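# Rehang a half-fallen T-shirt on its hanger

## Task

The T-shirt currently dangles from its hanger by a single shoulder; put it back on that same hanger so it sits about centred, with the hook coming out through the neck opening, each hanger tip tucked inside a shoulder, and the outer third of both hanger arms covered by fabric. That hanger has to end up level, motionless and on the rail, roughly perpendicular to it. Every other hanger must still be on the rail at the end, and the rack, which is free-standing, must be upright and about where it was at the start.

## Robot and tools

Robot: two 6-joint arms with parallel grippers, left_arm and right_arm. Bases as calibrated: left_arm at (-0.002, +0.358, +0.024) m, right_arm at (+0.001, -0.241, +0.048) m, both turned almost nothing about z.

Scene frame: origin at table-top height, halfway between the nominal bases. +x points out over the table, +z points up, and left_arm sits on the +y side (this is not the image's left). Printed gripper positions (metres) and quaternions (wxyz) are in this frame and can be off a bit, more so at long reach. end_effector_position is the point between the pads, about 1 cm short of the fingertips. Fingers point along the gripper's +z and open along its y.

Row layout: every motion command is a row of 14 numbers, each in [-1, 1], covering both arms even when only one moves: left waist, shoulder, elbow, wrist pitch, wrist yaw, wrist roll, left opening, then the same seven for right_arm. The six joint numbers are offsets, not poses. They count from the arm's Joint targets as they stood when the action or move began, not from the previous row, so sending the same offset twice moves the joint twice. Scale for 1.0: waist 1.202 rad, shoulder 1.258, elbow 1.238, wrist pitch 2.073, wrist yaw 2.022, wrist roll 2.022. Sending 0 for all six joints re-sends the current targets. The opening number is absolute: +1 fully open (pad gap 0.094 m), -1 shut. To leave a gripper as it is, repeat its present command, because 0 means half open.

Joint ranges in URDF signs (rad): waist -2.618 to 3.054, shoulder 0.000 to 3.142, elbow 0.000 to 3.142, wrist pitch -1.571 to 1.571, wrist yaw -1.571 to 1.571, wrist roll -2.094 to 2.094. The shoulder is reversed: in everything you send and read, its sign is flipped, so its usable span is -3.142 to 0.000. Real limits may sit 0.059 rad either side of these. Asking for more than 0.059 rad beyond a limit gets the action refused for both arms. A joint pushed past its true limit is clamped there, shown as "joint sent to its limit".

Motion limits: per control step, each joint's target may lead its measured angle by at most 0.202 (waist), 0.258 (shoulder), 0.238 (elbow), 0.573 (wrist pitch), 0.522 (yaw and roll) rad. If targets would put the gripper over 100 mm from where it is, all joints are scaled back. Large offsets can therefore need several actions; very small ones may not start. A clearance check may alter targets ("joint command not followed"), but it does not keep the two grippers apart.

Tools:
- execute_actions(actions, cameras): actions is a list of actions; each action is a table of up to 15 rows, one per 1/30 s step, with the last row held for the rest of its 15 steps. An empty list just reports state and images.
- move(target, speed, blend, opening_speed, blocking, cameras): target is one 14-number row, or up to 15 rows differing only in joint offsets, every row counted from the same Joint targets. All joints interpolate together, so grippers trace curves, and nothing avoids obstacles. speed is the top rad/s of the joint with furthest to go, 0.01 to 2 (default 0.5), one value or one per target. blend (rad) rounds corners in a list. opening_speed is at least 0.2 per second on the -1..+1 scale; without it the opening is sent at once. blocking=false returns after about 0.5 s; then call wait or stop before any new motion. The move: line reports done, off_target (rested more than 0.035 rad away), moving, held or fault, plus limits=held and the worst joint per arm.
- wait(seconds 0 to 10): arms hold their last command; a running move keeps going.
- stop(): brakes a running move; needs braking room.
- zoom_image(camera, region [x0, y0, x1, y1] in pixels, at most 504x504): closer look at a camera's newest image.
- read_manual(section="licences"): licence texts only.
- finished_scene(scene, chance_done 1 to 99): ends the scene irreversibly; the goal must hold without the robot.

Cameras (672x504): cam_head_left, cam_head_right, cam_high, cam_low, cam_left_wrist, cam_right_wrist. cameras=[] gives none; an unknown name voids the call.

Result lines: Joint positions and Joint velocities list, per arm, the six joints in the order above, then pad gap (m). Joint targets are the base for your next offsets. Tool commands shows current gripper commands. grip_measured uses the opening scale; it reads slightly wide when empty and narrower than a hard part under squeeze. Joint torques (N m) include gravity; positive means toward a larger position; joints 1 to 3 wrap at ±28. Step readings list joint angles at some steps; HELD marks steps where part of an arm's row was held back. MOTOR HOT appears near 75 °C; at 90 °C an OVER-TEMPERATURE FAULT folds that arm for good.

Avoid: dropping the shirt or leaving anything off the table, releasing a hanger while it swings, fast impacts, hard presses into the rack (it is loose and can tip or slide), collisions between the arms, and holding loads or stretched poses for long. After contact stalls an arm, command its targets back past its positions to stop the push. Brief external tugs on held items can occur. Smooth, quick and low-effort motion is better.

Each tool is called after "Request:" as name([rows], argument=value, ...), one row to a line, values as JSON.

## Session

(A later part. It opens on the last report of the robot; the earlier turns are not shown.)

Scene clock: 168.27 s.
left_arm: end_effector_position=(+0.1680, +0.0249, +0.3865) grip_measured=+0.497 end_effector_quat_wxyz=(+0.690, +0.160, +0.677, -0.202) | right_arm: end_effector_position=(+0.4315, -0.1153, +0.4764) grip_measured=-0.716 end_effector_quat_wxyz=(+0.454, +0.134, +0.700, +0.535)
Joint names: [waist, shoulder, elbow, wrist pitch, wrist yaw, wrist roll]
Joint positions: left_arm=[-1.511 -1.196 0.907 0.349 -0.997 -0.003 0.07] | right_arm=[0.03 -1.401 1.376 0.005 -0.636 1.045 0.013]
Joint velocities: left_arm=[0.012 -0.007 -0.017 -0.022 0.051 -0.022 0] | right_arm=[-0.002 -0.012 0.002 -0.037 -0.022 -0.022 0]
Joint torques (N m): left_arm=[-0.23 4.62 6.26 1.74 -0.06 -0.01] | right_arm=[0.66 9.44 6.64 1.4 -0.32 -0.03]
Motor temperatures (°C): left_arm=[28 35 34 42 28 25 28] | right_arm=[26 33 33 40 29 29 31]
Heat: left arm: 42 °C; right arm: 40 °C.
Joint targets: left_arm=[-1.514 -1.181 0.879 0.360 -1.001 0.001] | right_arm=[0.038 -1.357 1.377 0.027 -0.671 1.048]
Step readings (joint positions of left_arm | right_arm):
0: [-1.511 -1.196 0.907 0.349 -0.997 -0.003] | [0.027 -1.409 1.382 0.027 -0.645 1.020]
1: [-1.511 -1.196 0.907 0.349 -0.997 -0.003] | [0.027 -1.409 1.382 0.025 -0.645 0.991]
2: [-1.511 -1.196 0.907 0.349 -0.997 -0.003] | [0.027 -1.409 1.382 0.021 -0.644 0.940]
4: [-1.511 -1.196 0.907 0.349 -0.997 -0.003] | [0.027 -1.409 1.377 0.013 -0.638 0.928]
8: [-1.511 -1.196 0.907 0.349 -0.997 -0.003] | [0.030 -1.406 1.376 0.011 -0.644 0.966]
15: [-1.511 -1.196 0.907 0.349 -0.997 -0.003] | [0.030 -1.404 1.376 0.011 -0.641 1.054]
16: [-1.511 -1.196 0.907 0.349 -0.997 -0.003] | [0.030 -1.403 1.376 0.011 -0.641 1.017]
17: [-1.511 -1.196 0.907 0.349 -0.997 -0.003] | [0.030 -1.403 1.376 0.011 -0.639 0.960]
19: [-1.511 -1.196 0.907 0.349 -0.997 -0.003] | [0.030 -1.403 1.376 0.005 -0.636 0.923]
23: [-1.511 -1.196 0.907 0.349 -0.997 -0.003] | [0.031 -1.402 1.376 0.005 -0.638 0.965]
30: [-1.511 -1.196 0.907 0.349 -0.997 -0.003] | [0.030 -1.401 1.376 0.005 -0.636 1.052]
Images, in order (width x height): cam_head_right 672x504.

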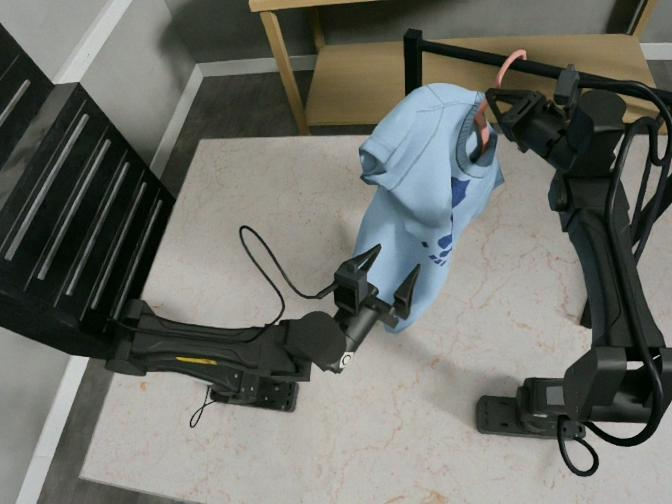

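Request:
move(target=[0,0,0,0,0,0,0.5,-0.07,-0.165,0.064,0.055,-0.04,-0.52,-1], speed=0.5, cameras=["cam_head_right","cam_low","cam_high"])

Request:
zoom_image(camera="cam_head_right", region=[360, 20, 620, 280])

Request:
zoom_image(camera="cam_low", region=[310, 50, 570, 290])

Request:
zoom_image(camera="cam_high", region=[190, 20, 450, 260])

Scene clock: 171.33 s.
left_arm: end_effector_position=(+0.1680, +0.0249, +0.3865) grip_measured=+0.497 end_effector_quat_wxyz=(+0.690, +0.160, +0.677, -0.202) | right_arm: end_effector_position=(+0.4749, -0.1358, +0.4424) grip_measured=-0.714 end_effector_quat_wxyz=(+0.644, -0.228, +0.685, +0.254)
Joint names: [waist, shoulder, elbow, wrist pitch, wrist yaw, wrist roll]
Joint positions: left_arm=[-1.511 -1.196 0.907 0.349 -0.997 -0.003 0.07] | right_arm=[-0.045 -1.557 1.409 0.091 -0.73 0.017 0.013]
Joint velocities: left_arm=[-0.007 0.007 -0.007 0.022 -0.051 -0.066 0] | right_arm=[0.002 0.002 -0.012 -0.037 0.037 -0.022 0.001]
Joint torques (N m): left_arm=[-0.17 4.63 6.45 1.7 -0.07 -0.02] | right_arm=[-0.1 6.41 10.1 1.63 -0.2 -0.18]
Motor temperatures (°C): left_arm=[28 35 34 42 28 25 28] | right_arm=[26 33 33 40 29 29 31]
Heat: left arm: 42 °C; right arm: 40 °C.
Joint targets: left_arm=[-1.514 -1.181 0.879 0.360 -1.001 0.001] | right_arm=[-0.046 -1.565 1.456 0.141 -0.752 -0.003]
move: off_target (right_arm); right_arm: the wrist pitch is farthest, 0.050 rad from its target
Images, in order (width x height): cam_head_right 672x504, cam_high 672x504, cam_low 672x504.

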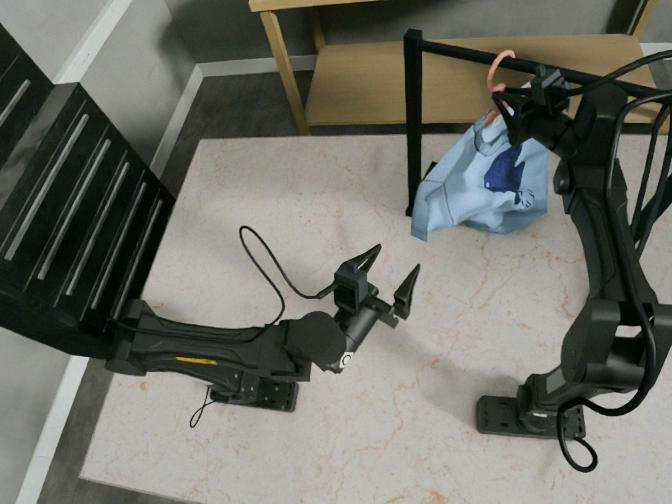

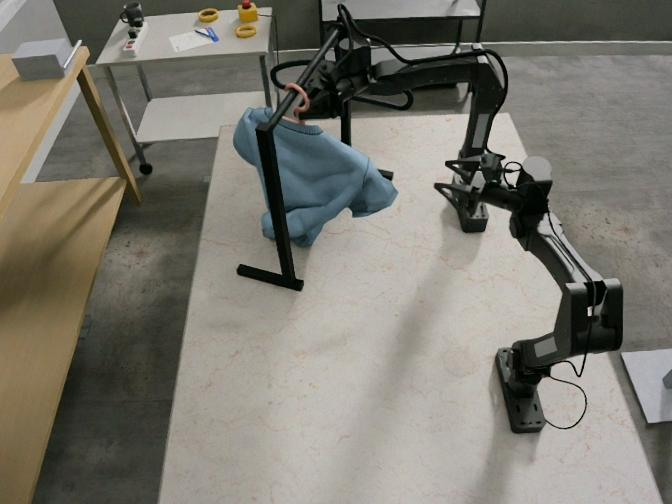

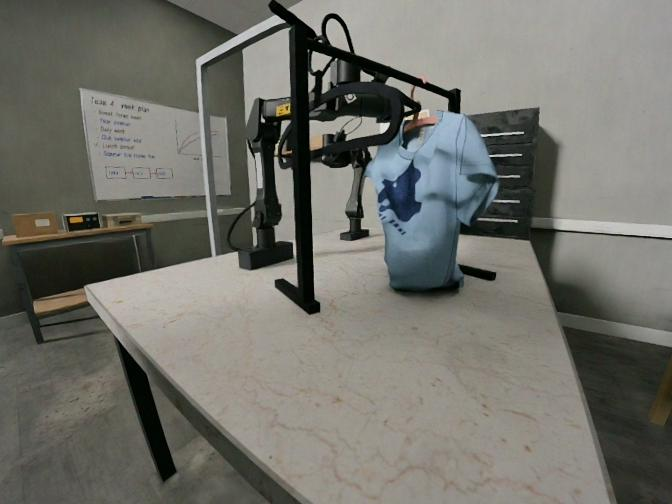

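Scaled by 1.938 from the camera's 672x504 image, which has a finer 960x720 frame.

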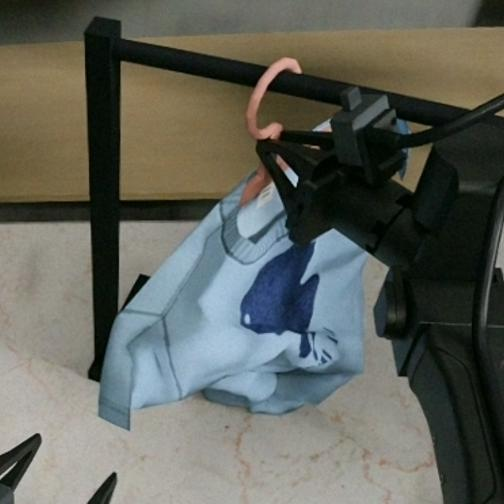

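Scaled by 1.938 from the camera's 672x504 image, which has a finer 960x720 frame.

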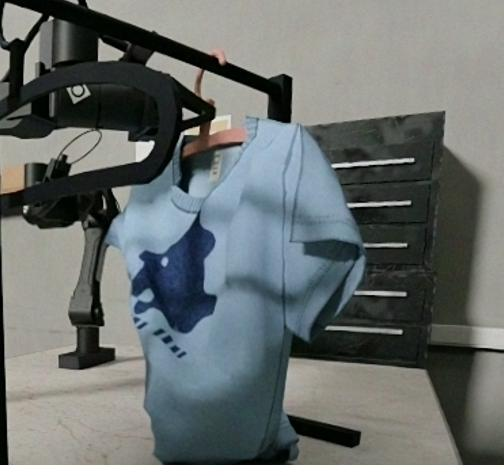

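Scaled by 1.938 from the camera's 672x504 image, which has a finer 960x720 frame.

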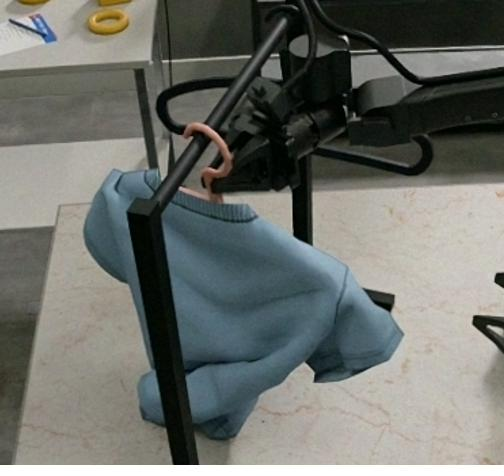

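Request:
wait(seconds=2, cameras=["cam_low","cam_high"])

Request:
zoom_image(camera="cam_low", region=[310, 50, 570, 290])

Request:
zoom_image(camera="cam_high", region=[190, 20, 450, 260])

Scene clock: 174.87 s.
left_arm: end_effector_position=(+0.1680, +0.0249, +0.3865) grip_measured=+0.497 end_effector_quat_wxyz=(+0.690, +0.160, +0.677, -0.202) | right_arm: end_effector_position=(+0.4749, -0.1358, +0.4424) grip_measured=-0.714 end_effector_quat_wxyz=(+0.644, -0.229, +0.685, +0.254)
Joint names: [waist, shoulder, elbow, wrist pitch, wrist yaw, wrist roll]
Joint positions: left_arm=[-1.511 -1.196 0.907 0.349 -0.997 -0.003 0.07] | right_arm=[-0.045 -1.557 1.409 0.091 -0.73 0.015 0.013]
Joint velocities: left_arm=[0.002 -0.012 -0.002 -0.007 -0.007 0.037 -0.002] | right_arm=[-0.002 0.002 0.007 -0.022 -0.037 -0.007 0.001]
Joint torques (N m): left_arm=[-0.27 4.49 6.48 1.67 -0.05 -0.01] | right_arm=[-0.09 6.38 10.09 1.63 -0.18 -0.19]
Motor temperatures (°C): left_arm=[28 35 34 42 28 25 28] | right_arm=[26 33 33 41 29 29 31]
Heat: left arm: 42 °C; right arm: 41 °C.
Joint targets: left_arm=[-1.514 -1.181 0.879 0.360 -1.001 0.001] | right_arm=[-0.046 -1.565 1.456 0.141 -0.752 -0.003]
Tool commands: left_gripper/opening=+0.5 right_gripper/opening=-1.0
wait: 2.00 s; at rest from the start
Images, in order (width x height): cam_high 672x504, cam_low 672x504.

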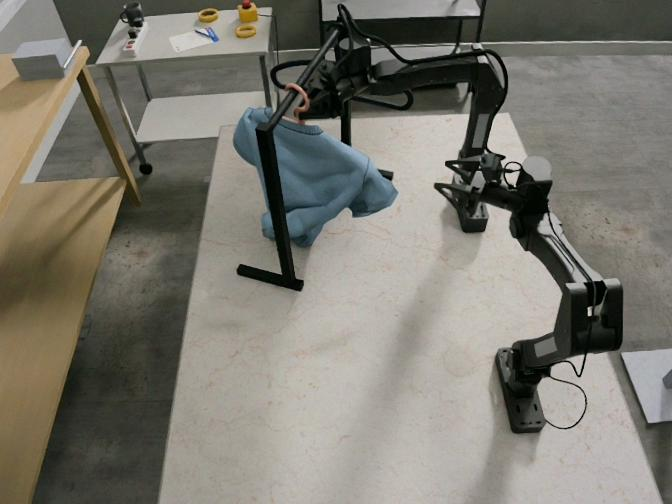

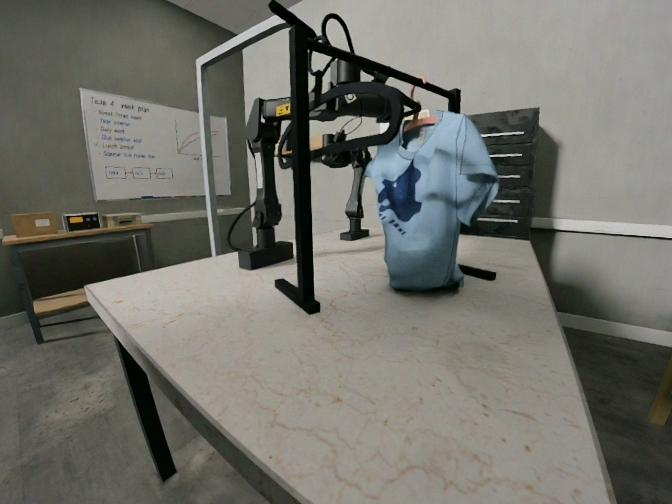

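Scaled by 1.938 from the camera's 672x504 image, which has a finer 960x720 frame.

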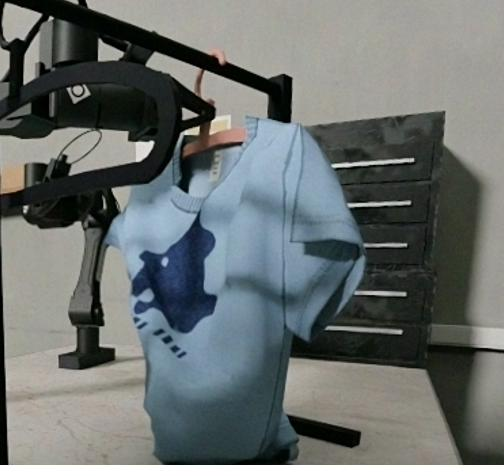

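Scaled by 1.938 from the camera's 672x504 image, which has a finer 960x720 frame.

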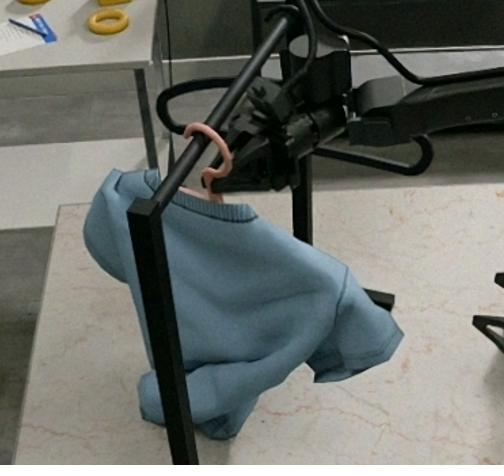

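Request:
move(target=[0,0,0,0,0,0,0.5,0,0,0,0,0,0,-0.55], opening_speed=0.2, cameras=["cam_high"])

Request:
zoom_image(camera="cam_high", region=[190, 20, 450, 260])

Request:
move(target=[0,0,0,0,0,0,0.5,0,0,0,0,0,0,0.3], opening_speed=0.4, cameras=["cam_high","cam_low"])

Request:
zoom_image(camera="cam_high", region=[190, 20, 450, 260])

Request:
zoom_image(camera="cam_low", region=[310, 50, 570, 290])

Scene clock: 177.63 s.
left_arm: end_effector_position=(+0.1680, +0.0249, +0.3865) grip_measured=+0.497 end_effector_quat_wxyz=(+0.690, +0.160, +0.677, -0.202) | right_arm: end_effector_position=(+0.4737, -0.1344, +0.4437) grip_measured=-0.552 end_effector_quat_wxyz=(+0.647, -0.238, +0.679, +0.252)
Joint names: [waist, shoulder, elbow, wrist pitch, wrist yaw, wrist roll]
Joint positions: left_arm=[-1.511 -1.196 0.907 0.349 -0.997 -0.003 0.07] | right_arm=[-0.045 -1.557 1.409 0.097 -0.74 0 0.021]
Joint velocities: left_arm=[0.002 0.012 -0.012 0.066 -0.037 -0.007 0] | right_arm=[-0.012 -0.012 -0.012 0.007 -0.007 -0.007 -0.001]
Joint torques (N m): left_arm=[-0.32 4.63 6.52 1.69 -0.05 0.02] | right_arm=[-0.1 6.39 10.07 1.56 -0.07 -0.1]
Motor temperatures (°C): left_arm=[28 35 34 42 28 25 28] | right_arm=[26 32 33 41 29 29 31]
Heat: left arm: 42 °C; right arm: 41 °C.
Joint targets: left_arm=[-1.514 -1.181 0.879 0.360 -1.001 0.001] | right_arm=[-0.046 -1.565 1.456 0.141 -0.752 -0.003]
move: off_target (right_arm); right_arm: the elbow is farthest, 0.047 rad from its target
Images, in order (width x height): cam_high 672x504.

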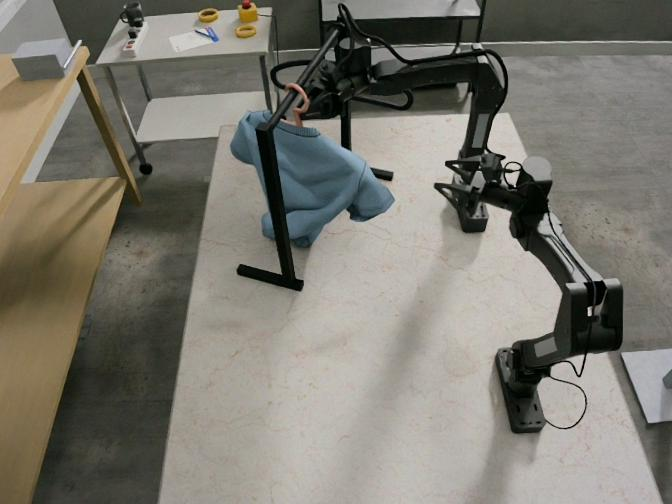

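Scaled by 1.938 from the camera's 672x504 image, which has a finer 960x720 frame.

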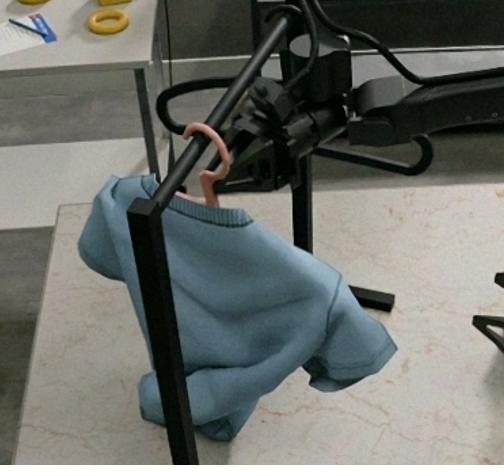

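Scene clock: 179.97 s.
left_arm: end_effector_position=(+0.1680, +0.0249, +0.3865) grip_measured=+0.497 end_effector_quat_wxyz=(+0.690, +0.160, +0.677, -0.202) | right_arm: end_effector_position=(+0.4737, -0.1344, +0.4440) grip_measured=+0.298 end_effector_quat_wxyz=(+0.647, -0.239, +0.679, +0.252)
Joint names: [waist, shoulder, elbow, wrist pitch, wrist yaw, wrist roll]
Joint positions: left_arm=[-1.511 -1.196 0.907 0.349 -0.997 -0.003 0.07] | right_arm=[-0.045 -1.557 1.409 0.099 -0.74 0 0.061]
Joint velocities: left_arm=[0.017 -0.007 -0.002 -0.037 0.022 -0.037 -0.001] | right_arm=[0.002 0.012 -0.007 -0.125 0.022 -0.037 -0.001]
Joint torques (N m): left_arm=[-0.31 4.64 6.39 1.7 -0.11 0.02] | right_arm=[-0.09 6.37 10.06 1.57 -0.07 -0.11]
Motor temperatures (°C): left_arm=[28 35 34 42 28 25 28] | right_arm=[26 32 33 41 29 29 30]
Heat: left arm: 42 °C; right arm: 41 °C.
Joint targets: left_arm=[-1.514 -1.181 0.879 0.360 -1.001 0.001] | right_arm=[-0.046 -1.565 1.456 0.141 -0.752 -0.003]
move: off_target (right_arm); right_arm: the elbow is farthest, 0.047 rad from its target
Images, in order (width x height): cam_high 672x504, cam_low 672x504.

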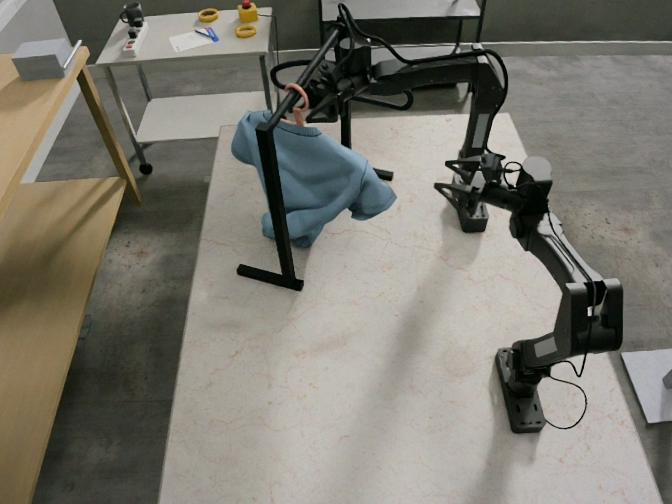

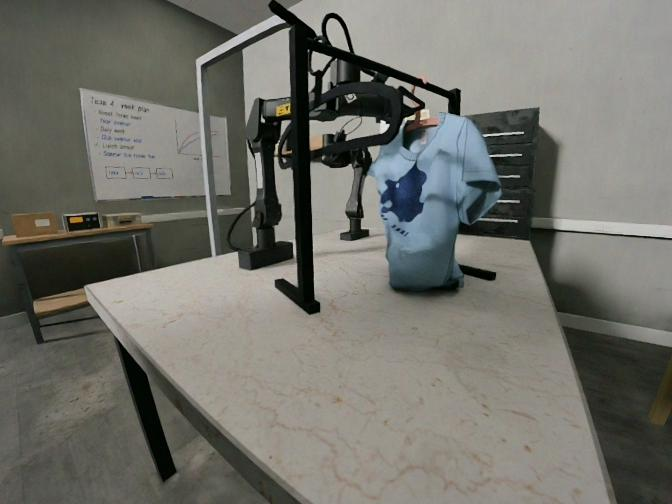

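Scaled by 1.938 from the camera's 672x504 image, which has a finer 960x720 frame.

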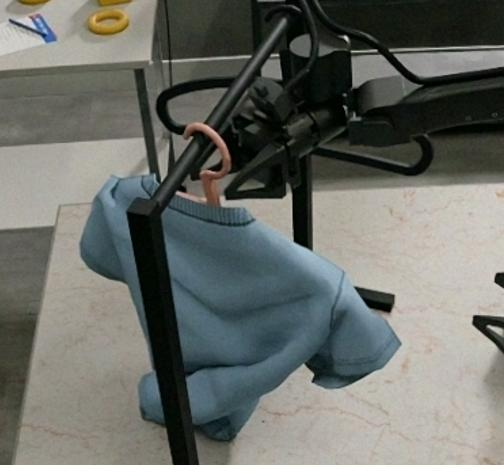

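Scaled by 1.938 from the camera's 672x504 image, which has a finer 960x720 frame.

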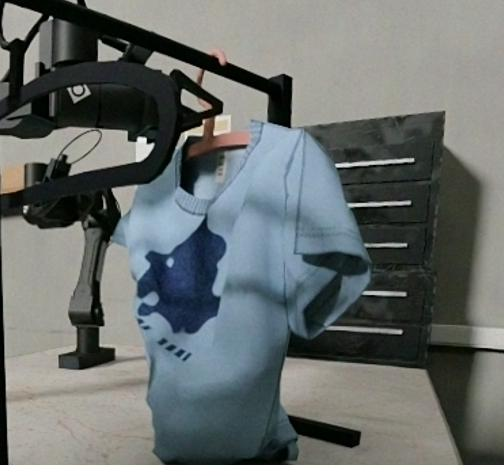

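Request:
move([
  [0,0,0,0,0,0,0.5,-0.1,0.1,-0.083,-0.007,-0.06,0,0.3],
  [0,0,0,0,0,0,0.5,-0.208,0.192,-0.17,-0.015,-0.124,0,0.3],
], blend=0.05, speed=0.15, cameras=["cam_high","cam_low","cam_head_right","cam_head_left"])

Request:
zoom_image(camera="cam_high", region=[190, 20, 450, 260])

Request:
zoom_image(camera="cam_low", region=[310, 50, 570, 290])

Request:
zoom_image(camera="cam_head_right", region=[360, 20, 620, 280])

Request:
zoom_image(camera="cam_head_left", region=[370, 20, 630, 280])

Scene clock: 182.93 s.
left_arm: end_effector_position=(+0.1680, +0.0249, +0.3865) grip_measured=+0.497 end_effector_quat_wxyz=(+0.690, +0.160, +0.677, -0.202) | right_arm: end_effector_position=(+0.4065, -0.1995, +0.4630) grip_measured=+0.298 end_effector_quat_wxyz=(+0.664, -0.252, +0.659, +0.248)
Joint names: [waist, shoulder, elbow, wrist pitch, wrist yaw, wrist roll]
Joint positions: left_arm=[-1.511 -1.196 0.907 0.349 -0.997 -0.003 0.07] | right_arm=[-0.292 -1.352 1.261 0.099 -1.001 0 0.061]
Joint velocities: left_arm=[0.007 -0.012 -0.007 0.022 -0.022 -0.081 -0.001] | right_arm=[0.002 0.012 0.007 -0.051 0.022 -0.037 -0.001]
Joint torques (N m): left_arm=[-0.28 4.49 6.53 1.68 -0.06 -0.01] | right_arm=[-0.35 7.46 5.41 1.16 -0.04 -0.11]
Motor temperatures (°C): left_arm=[28 35 34 42 28 25 28] | right_arm=[26 32 33 41 29 29 30]
Heat: left arm: 42 °C; right arm: 41 °C.
Joint targets: left_arm=[-1.514 -1.181 0.879 0.360 -1.001 0.001] | right_arm=[-0.296 -1.324 1.245 0.110 -1.003 -0.003]
move: done
Images, in order (width x height): cam_head_left 672x504, cam_head_right 672x504, cam_high 672x504, cam_low 672x504.

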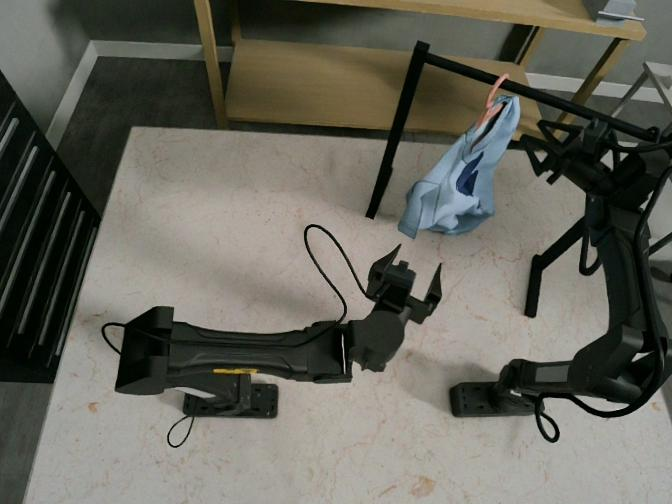

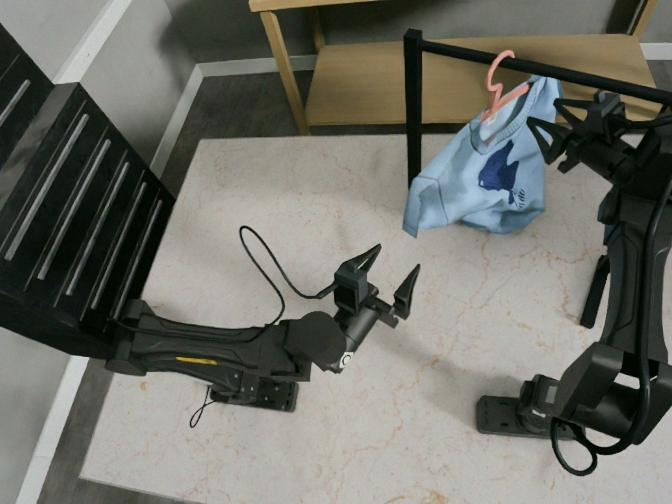

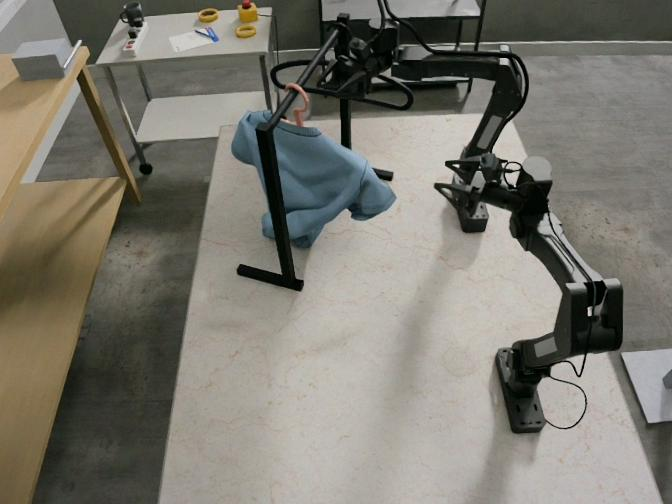

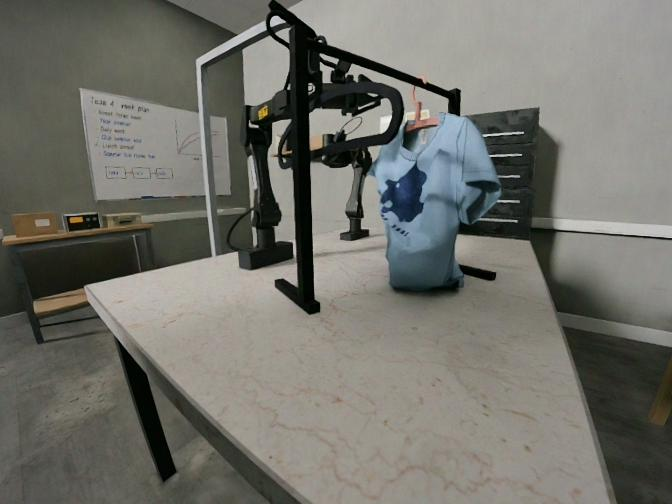

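Scaled by 1.938 from the camera's 672x504 image, which has a finer 960x720 frame.

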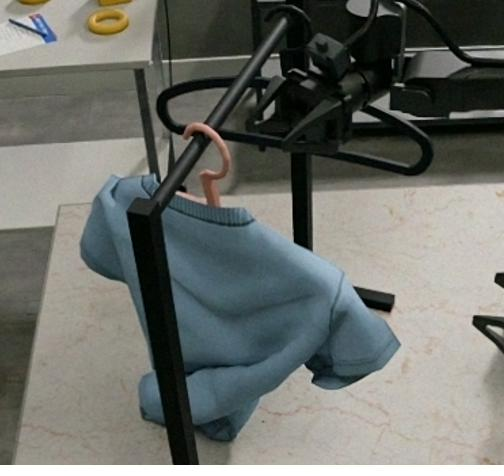

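Scaled by 1.938 from the camera's 672x504 image, which has a finer 960x720 frame.

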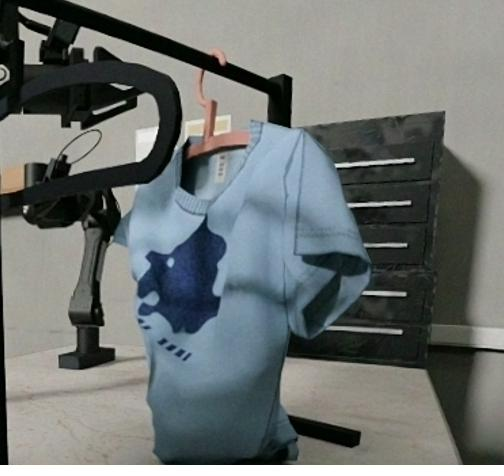

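Scaled by 1.938 from the camera's 672x504 image, which has a finer 960x720 frame.

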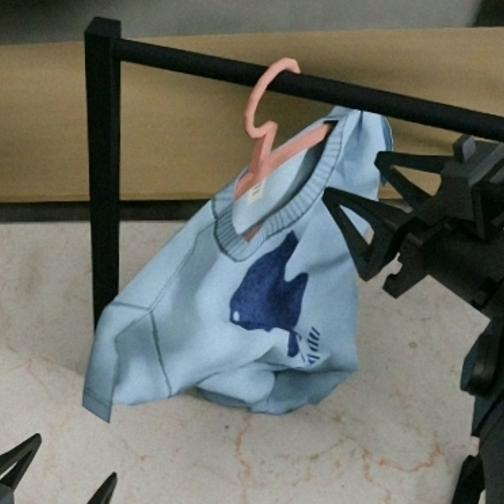

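Scaled by 1.938 from the camera's 672x504 image, which has a finer 960x720 frame.

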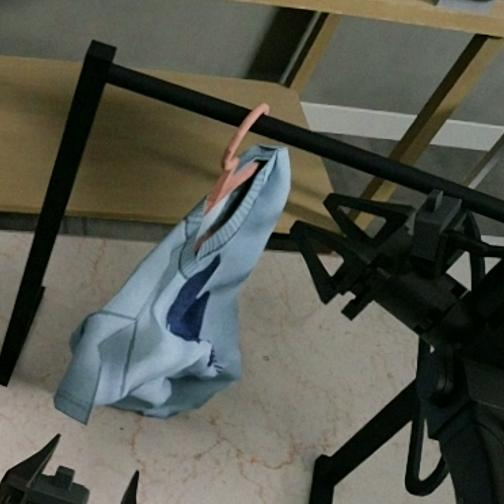

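Request:
wait(seconds=3, cameras=["cam_high"])

Request:
zoom_image(camera="cam_high", region=[190, 0, 450, 260])

Scene clock: 186.17 s.
left_arm: end_effector_position=(+0.1680, +0.0249, +0.3865) grip_measured=+0.497 end_effector_quat_wxyz=(+0.690, +0.160, +0.677, -0.202) | right_arm: end_effector_position=(+0.4065, -0.1995, +0.4630) grip_measured=+0.298 end_effector_quat_wxyz=(+0.664, -0.252, +0.659, +0.248)
Joint names: [waist, shoulder, elbow, wrist pitch, wrist yaw, wrist roll]
Joint positions: left_arm=[-1.511 -1.196 0.907 0.349 -0.997 -0.003 0.07] | right_arm=[-0.292 -1.352 1.261 0.099 -1.001 0 0.061]
Joint velocities: left_arm=[-0.007 -0.007 -0.007 0.022 -0.066 -0.051 0] | right_arm=[-0.007 -0.007 -0.007 0.022 -0.007 0.022 0.001]
Joint torques (N m): left_arm=[-0.31 4.6 6.5 1.66 -0.07 -0.01] | right_arm=[-0.36 7.45 5.39 1.16 -0.04 -0.1]
Motor temperatures (°C): left_arm=[28 35 34 42 28 25 28] | right_arm=[26 33 33 40 29 29 30]
Heat: left arm: 42 °C; right arm: 40 °C.
Joint targets: left_arm=[-1.514 -1.181 0.879 0.360 -1.001 0.001] | right_arm=[-0.296 -1.324 1.245 0.110 -1.003 -0.003]
Tool commands: left_gripper/opening=+0.5 right_gripper/opening=+0.3
wait: 3.00 s; at rest from the start
Images, in order (width x height): cam_high 672x504.

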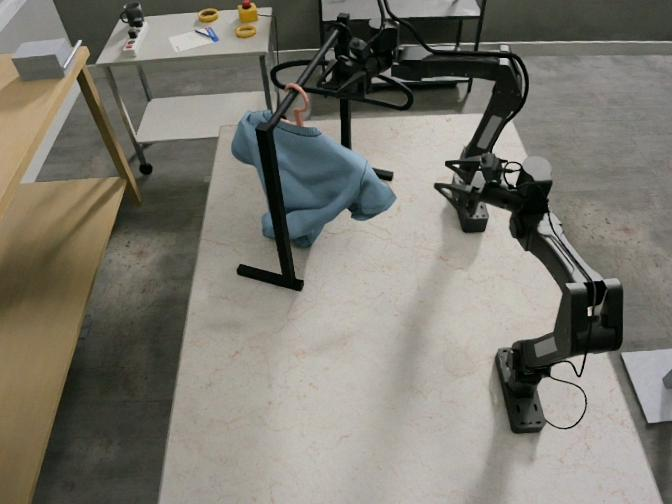

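Scaled by 1.938 from the camera's 672x504 image, which has a finer 960x720 frame.

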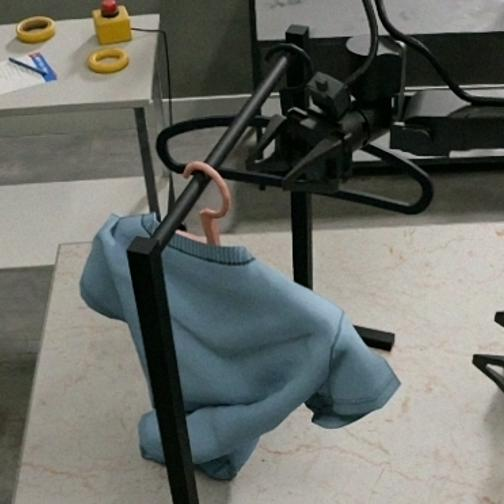

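Request:
finished_scene(scene=2, chance_done=85)

The scene is finished: the task was done.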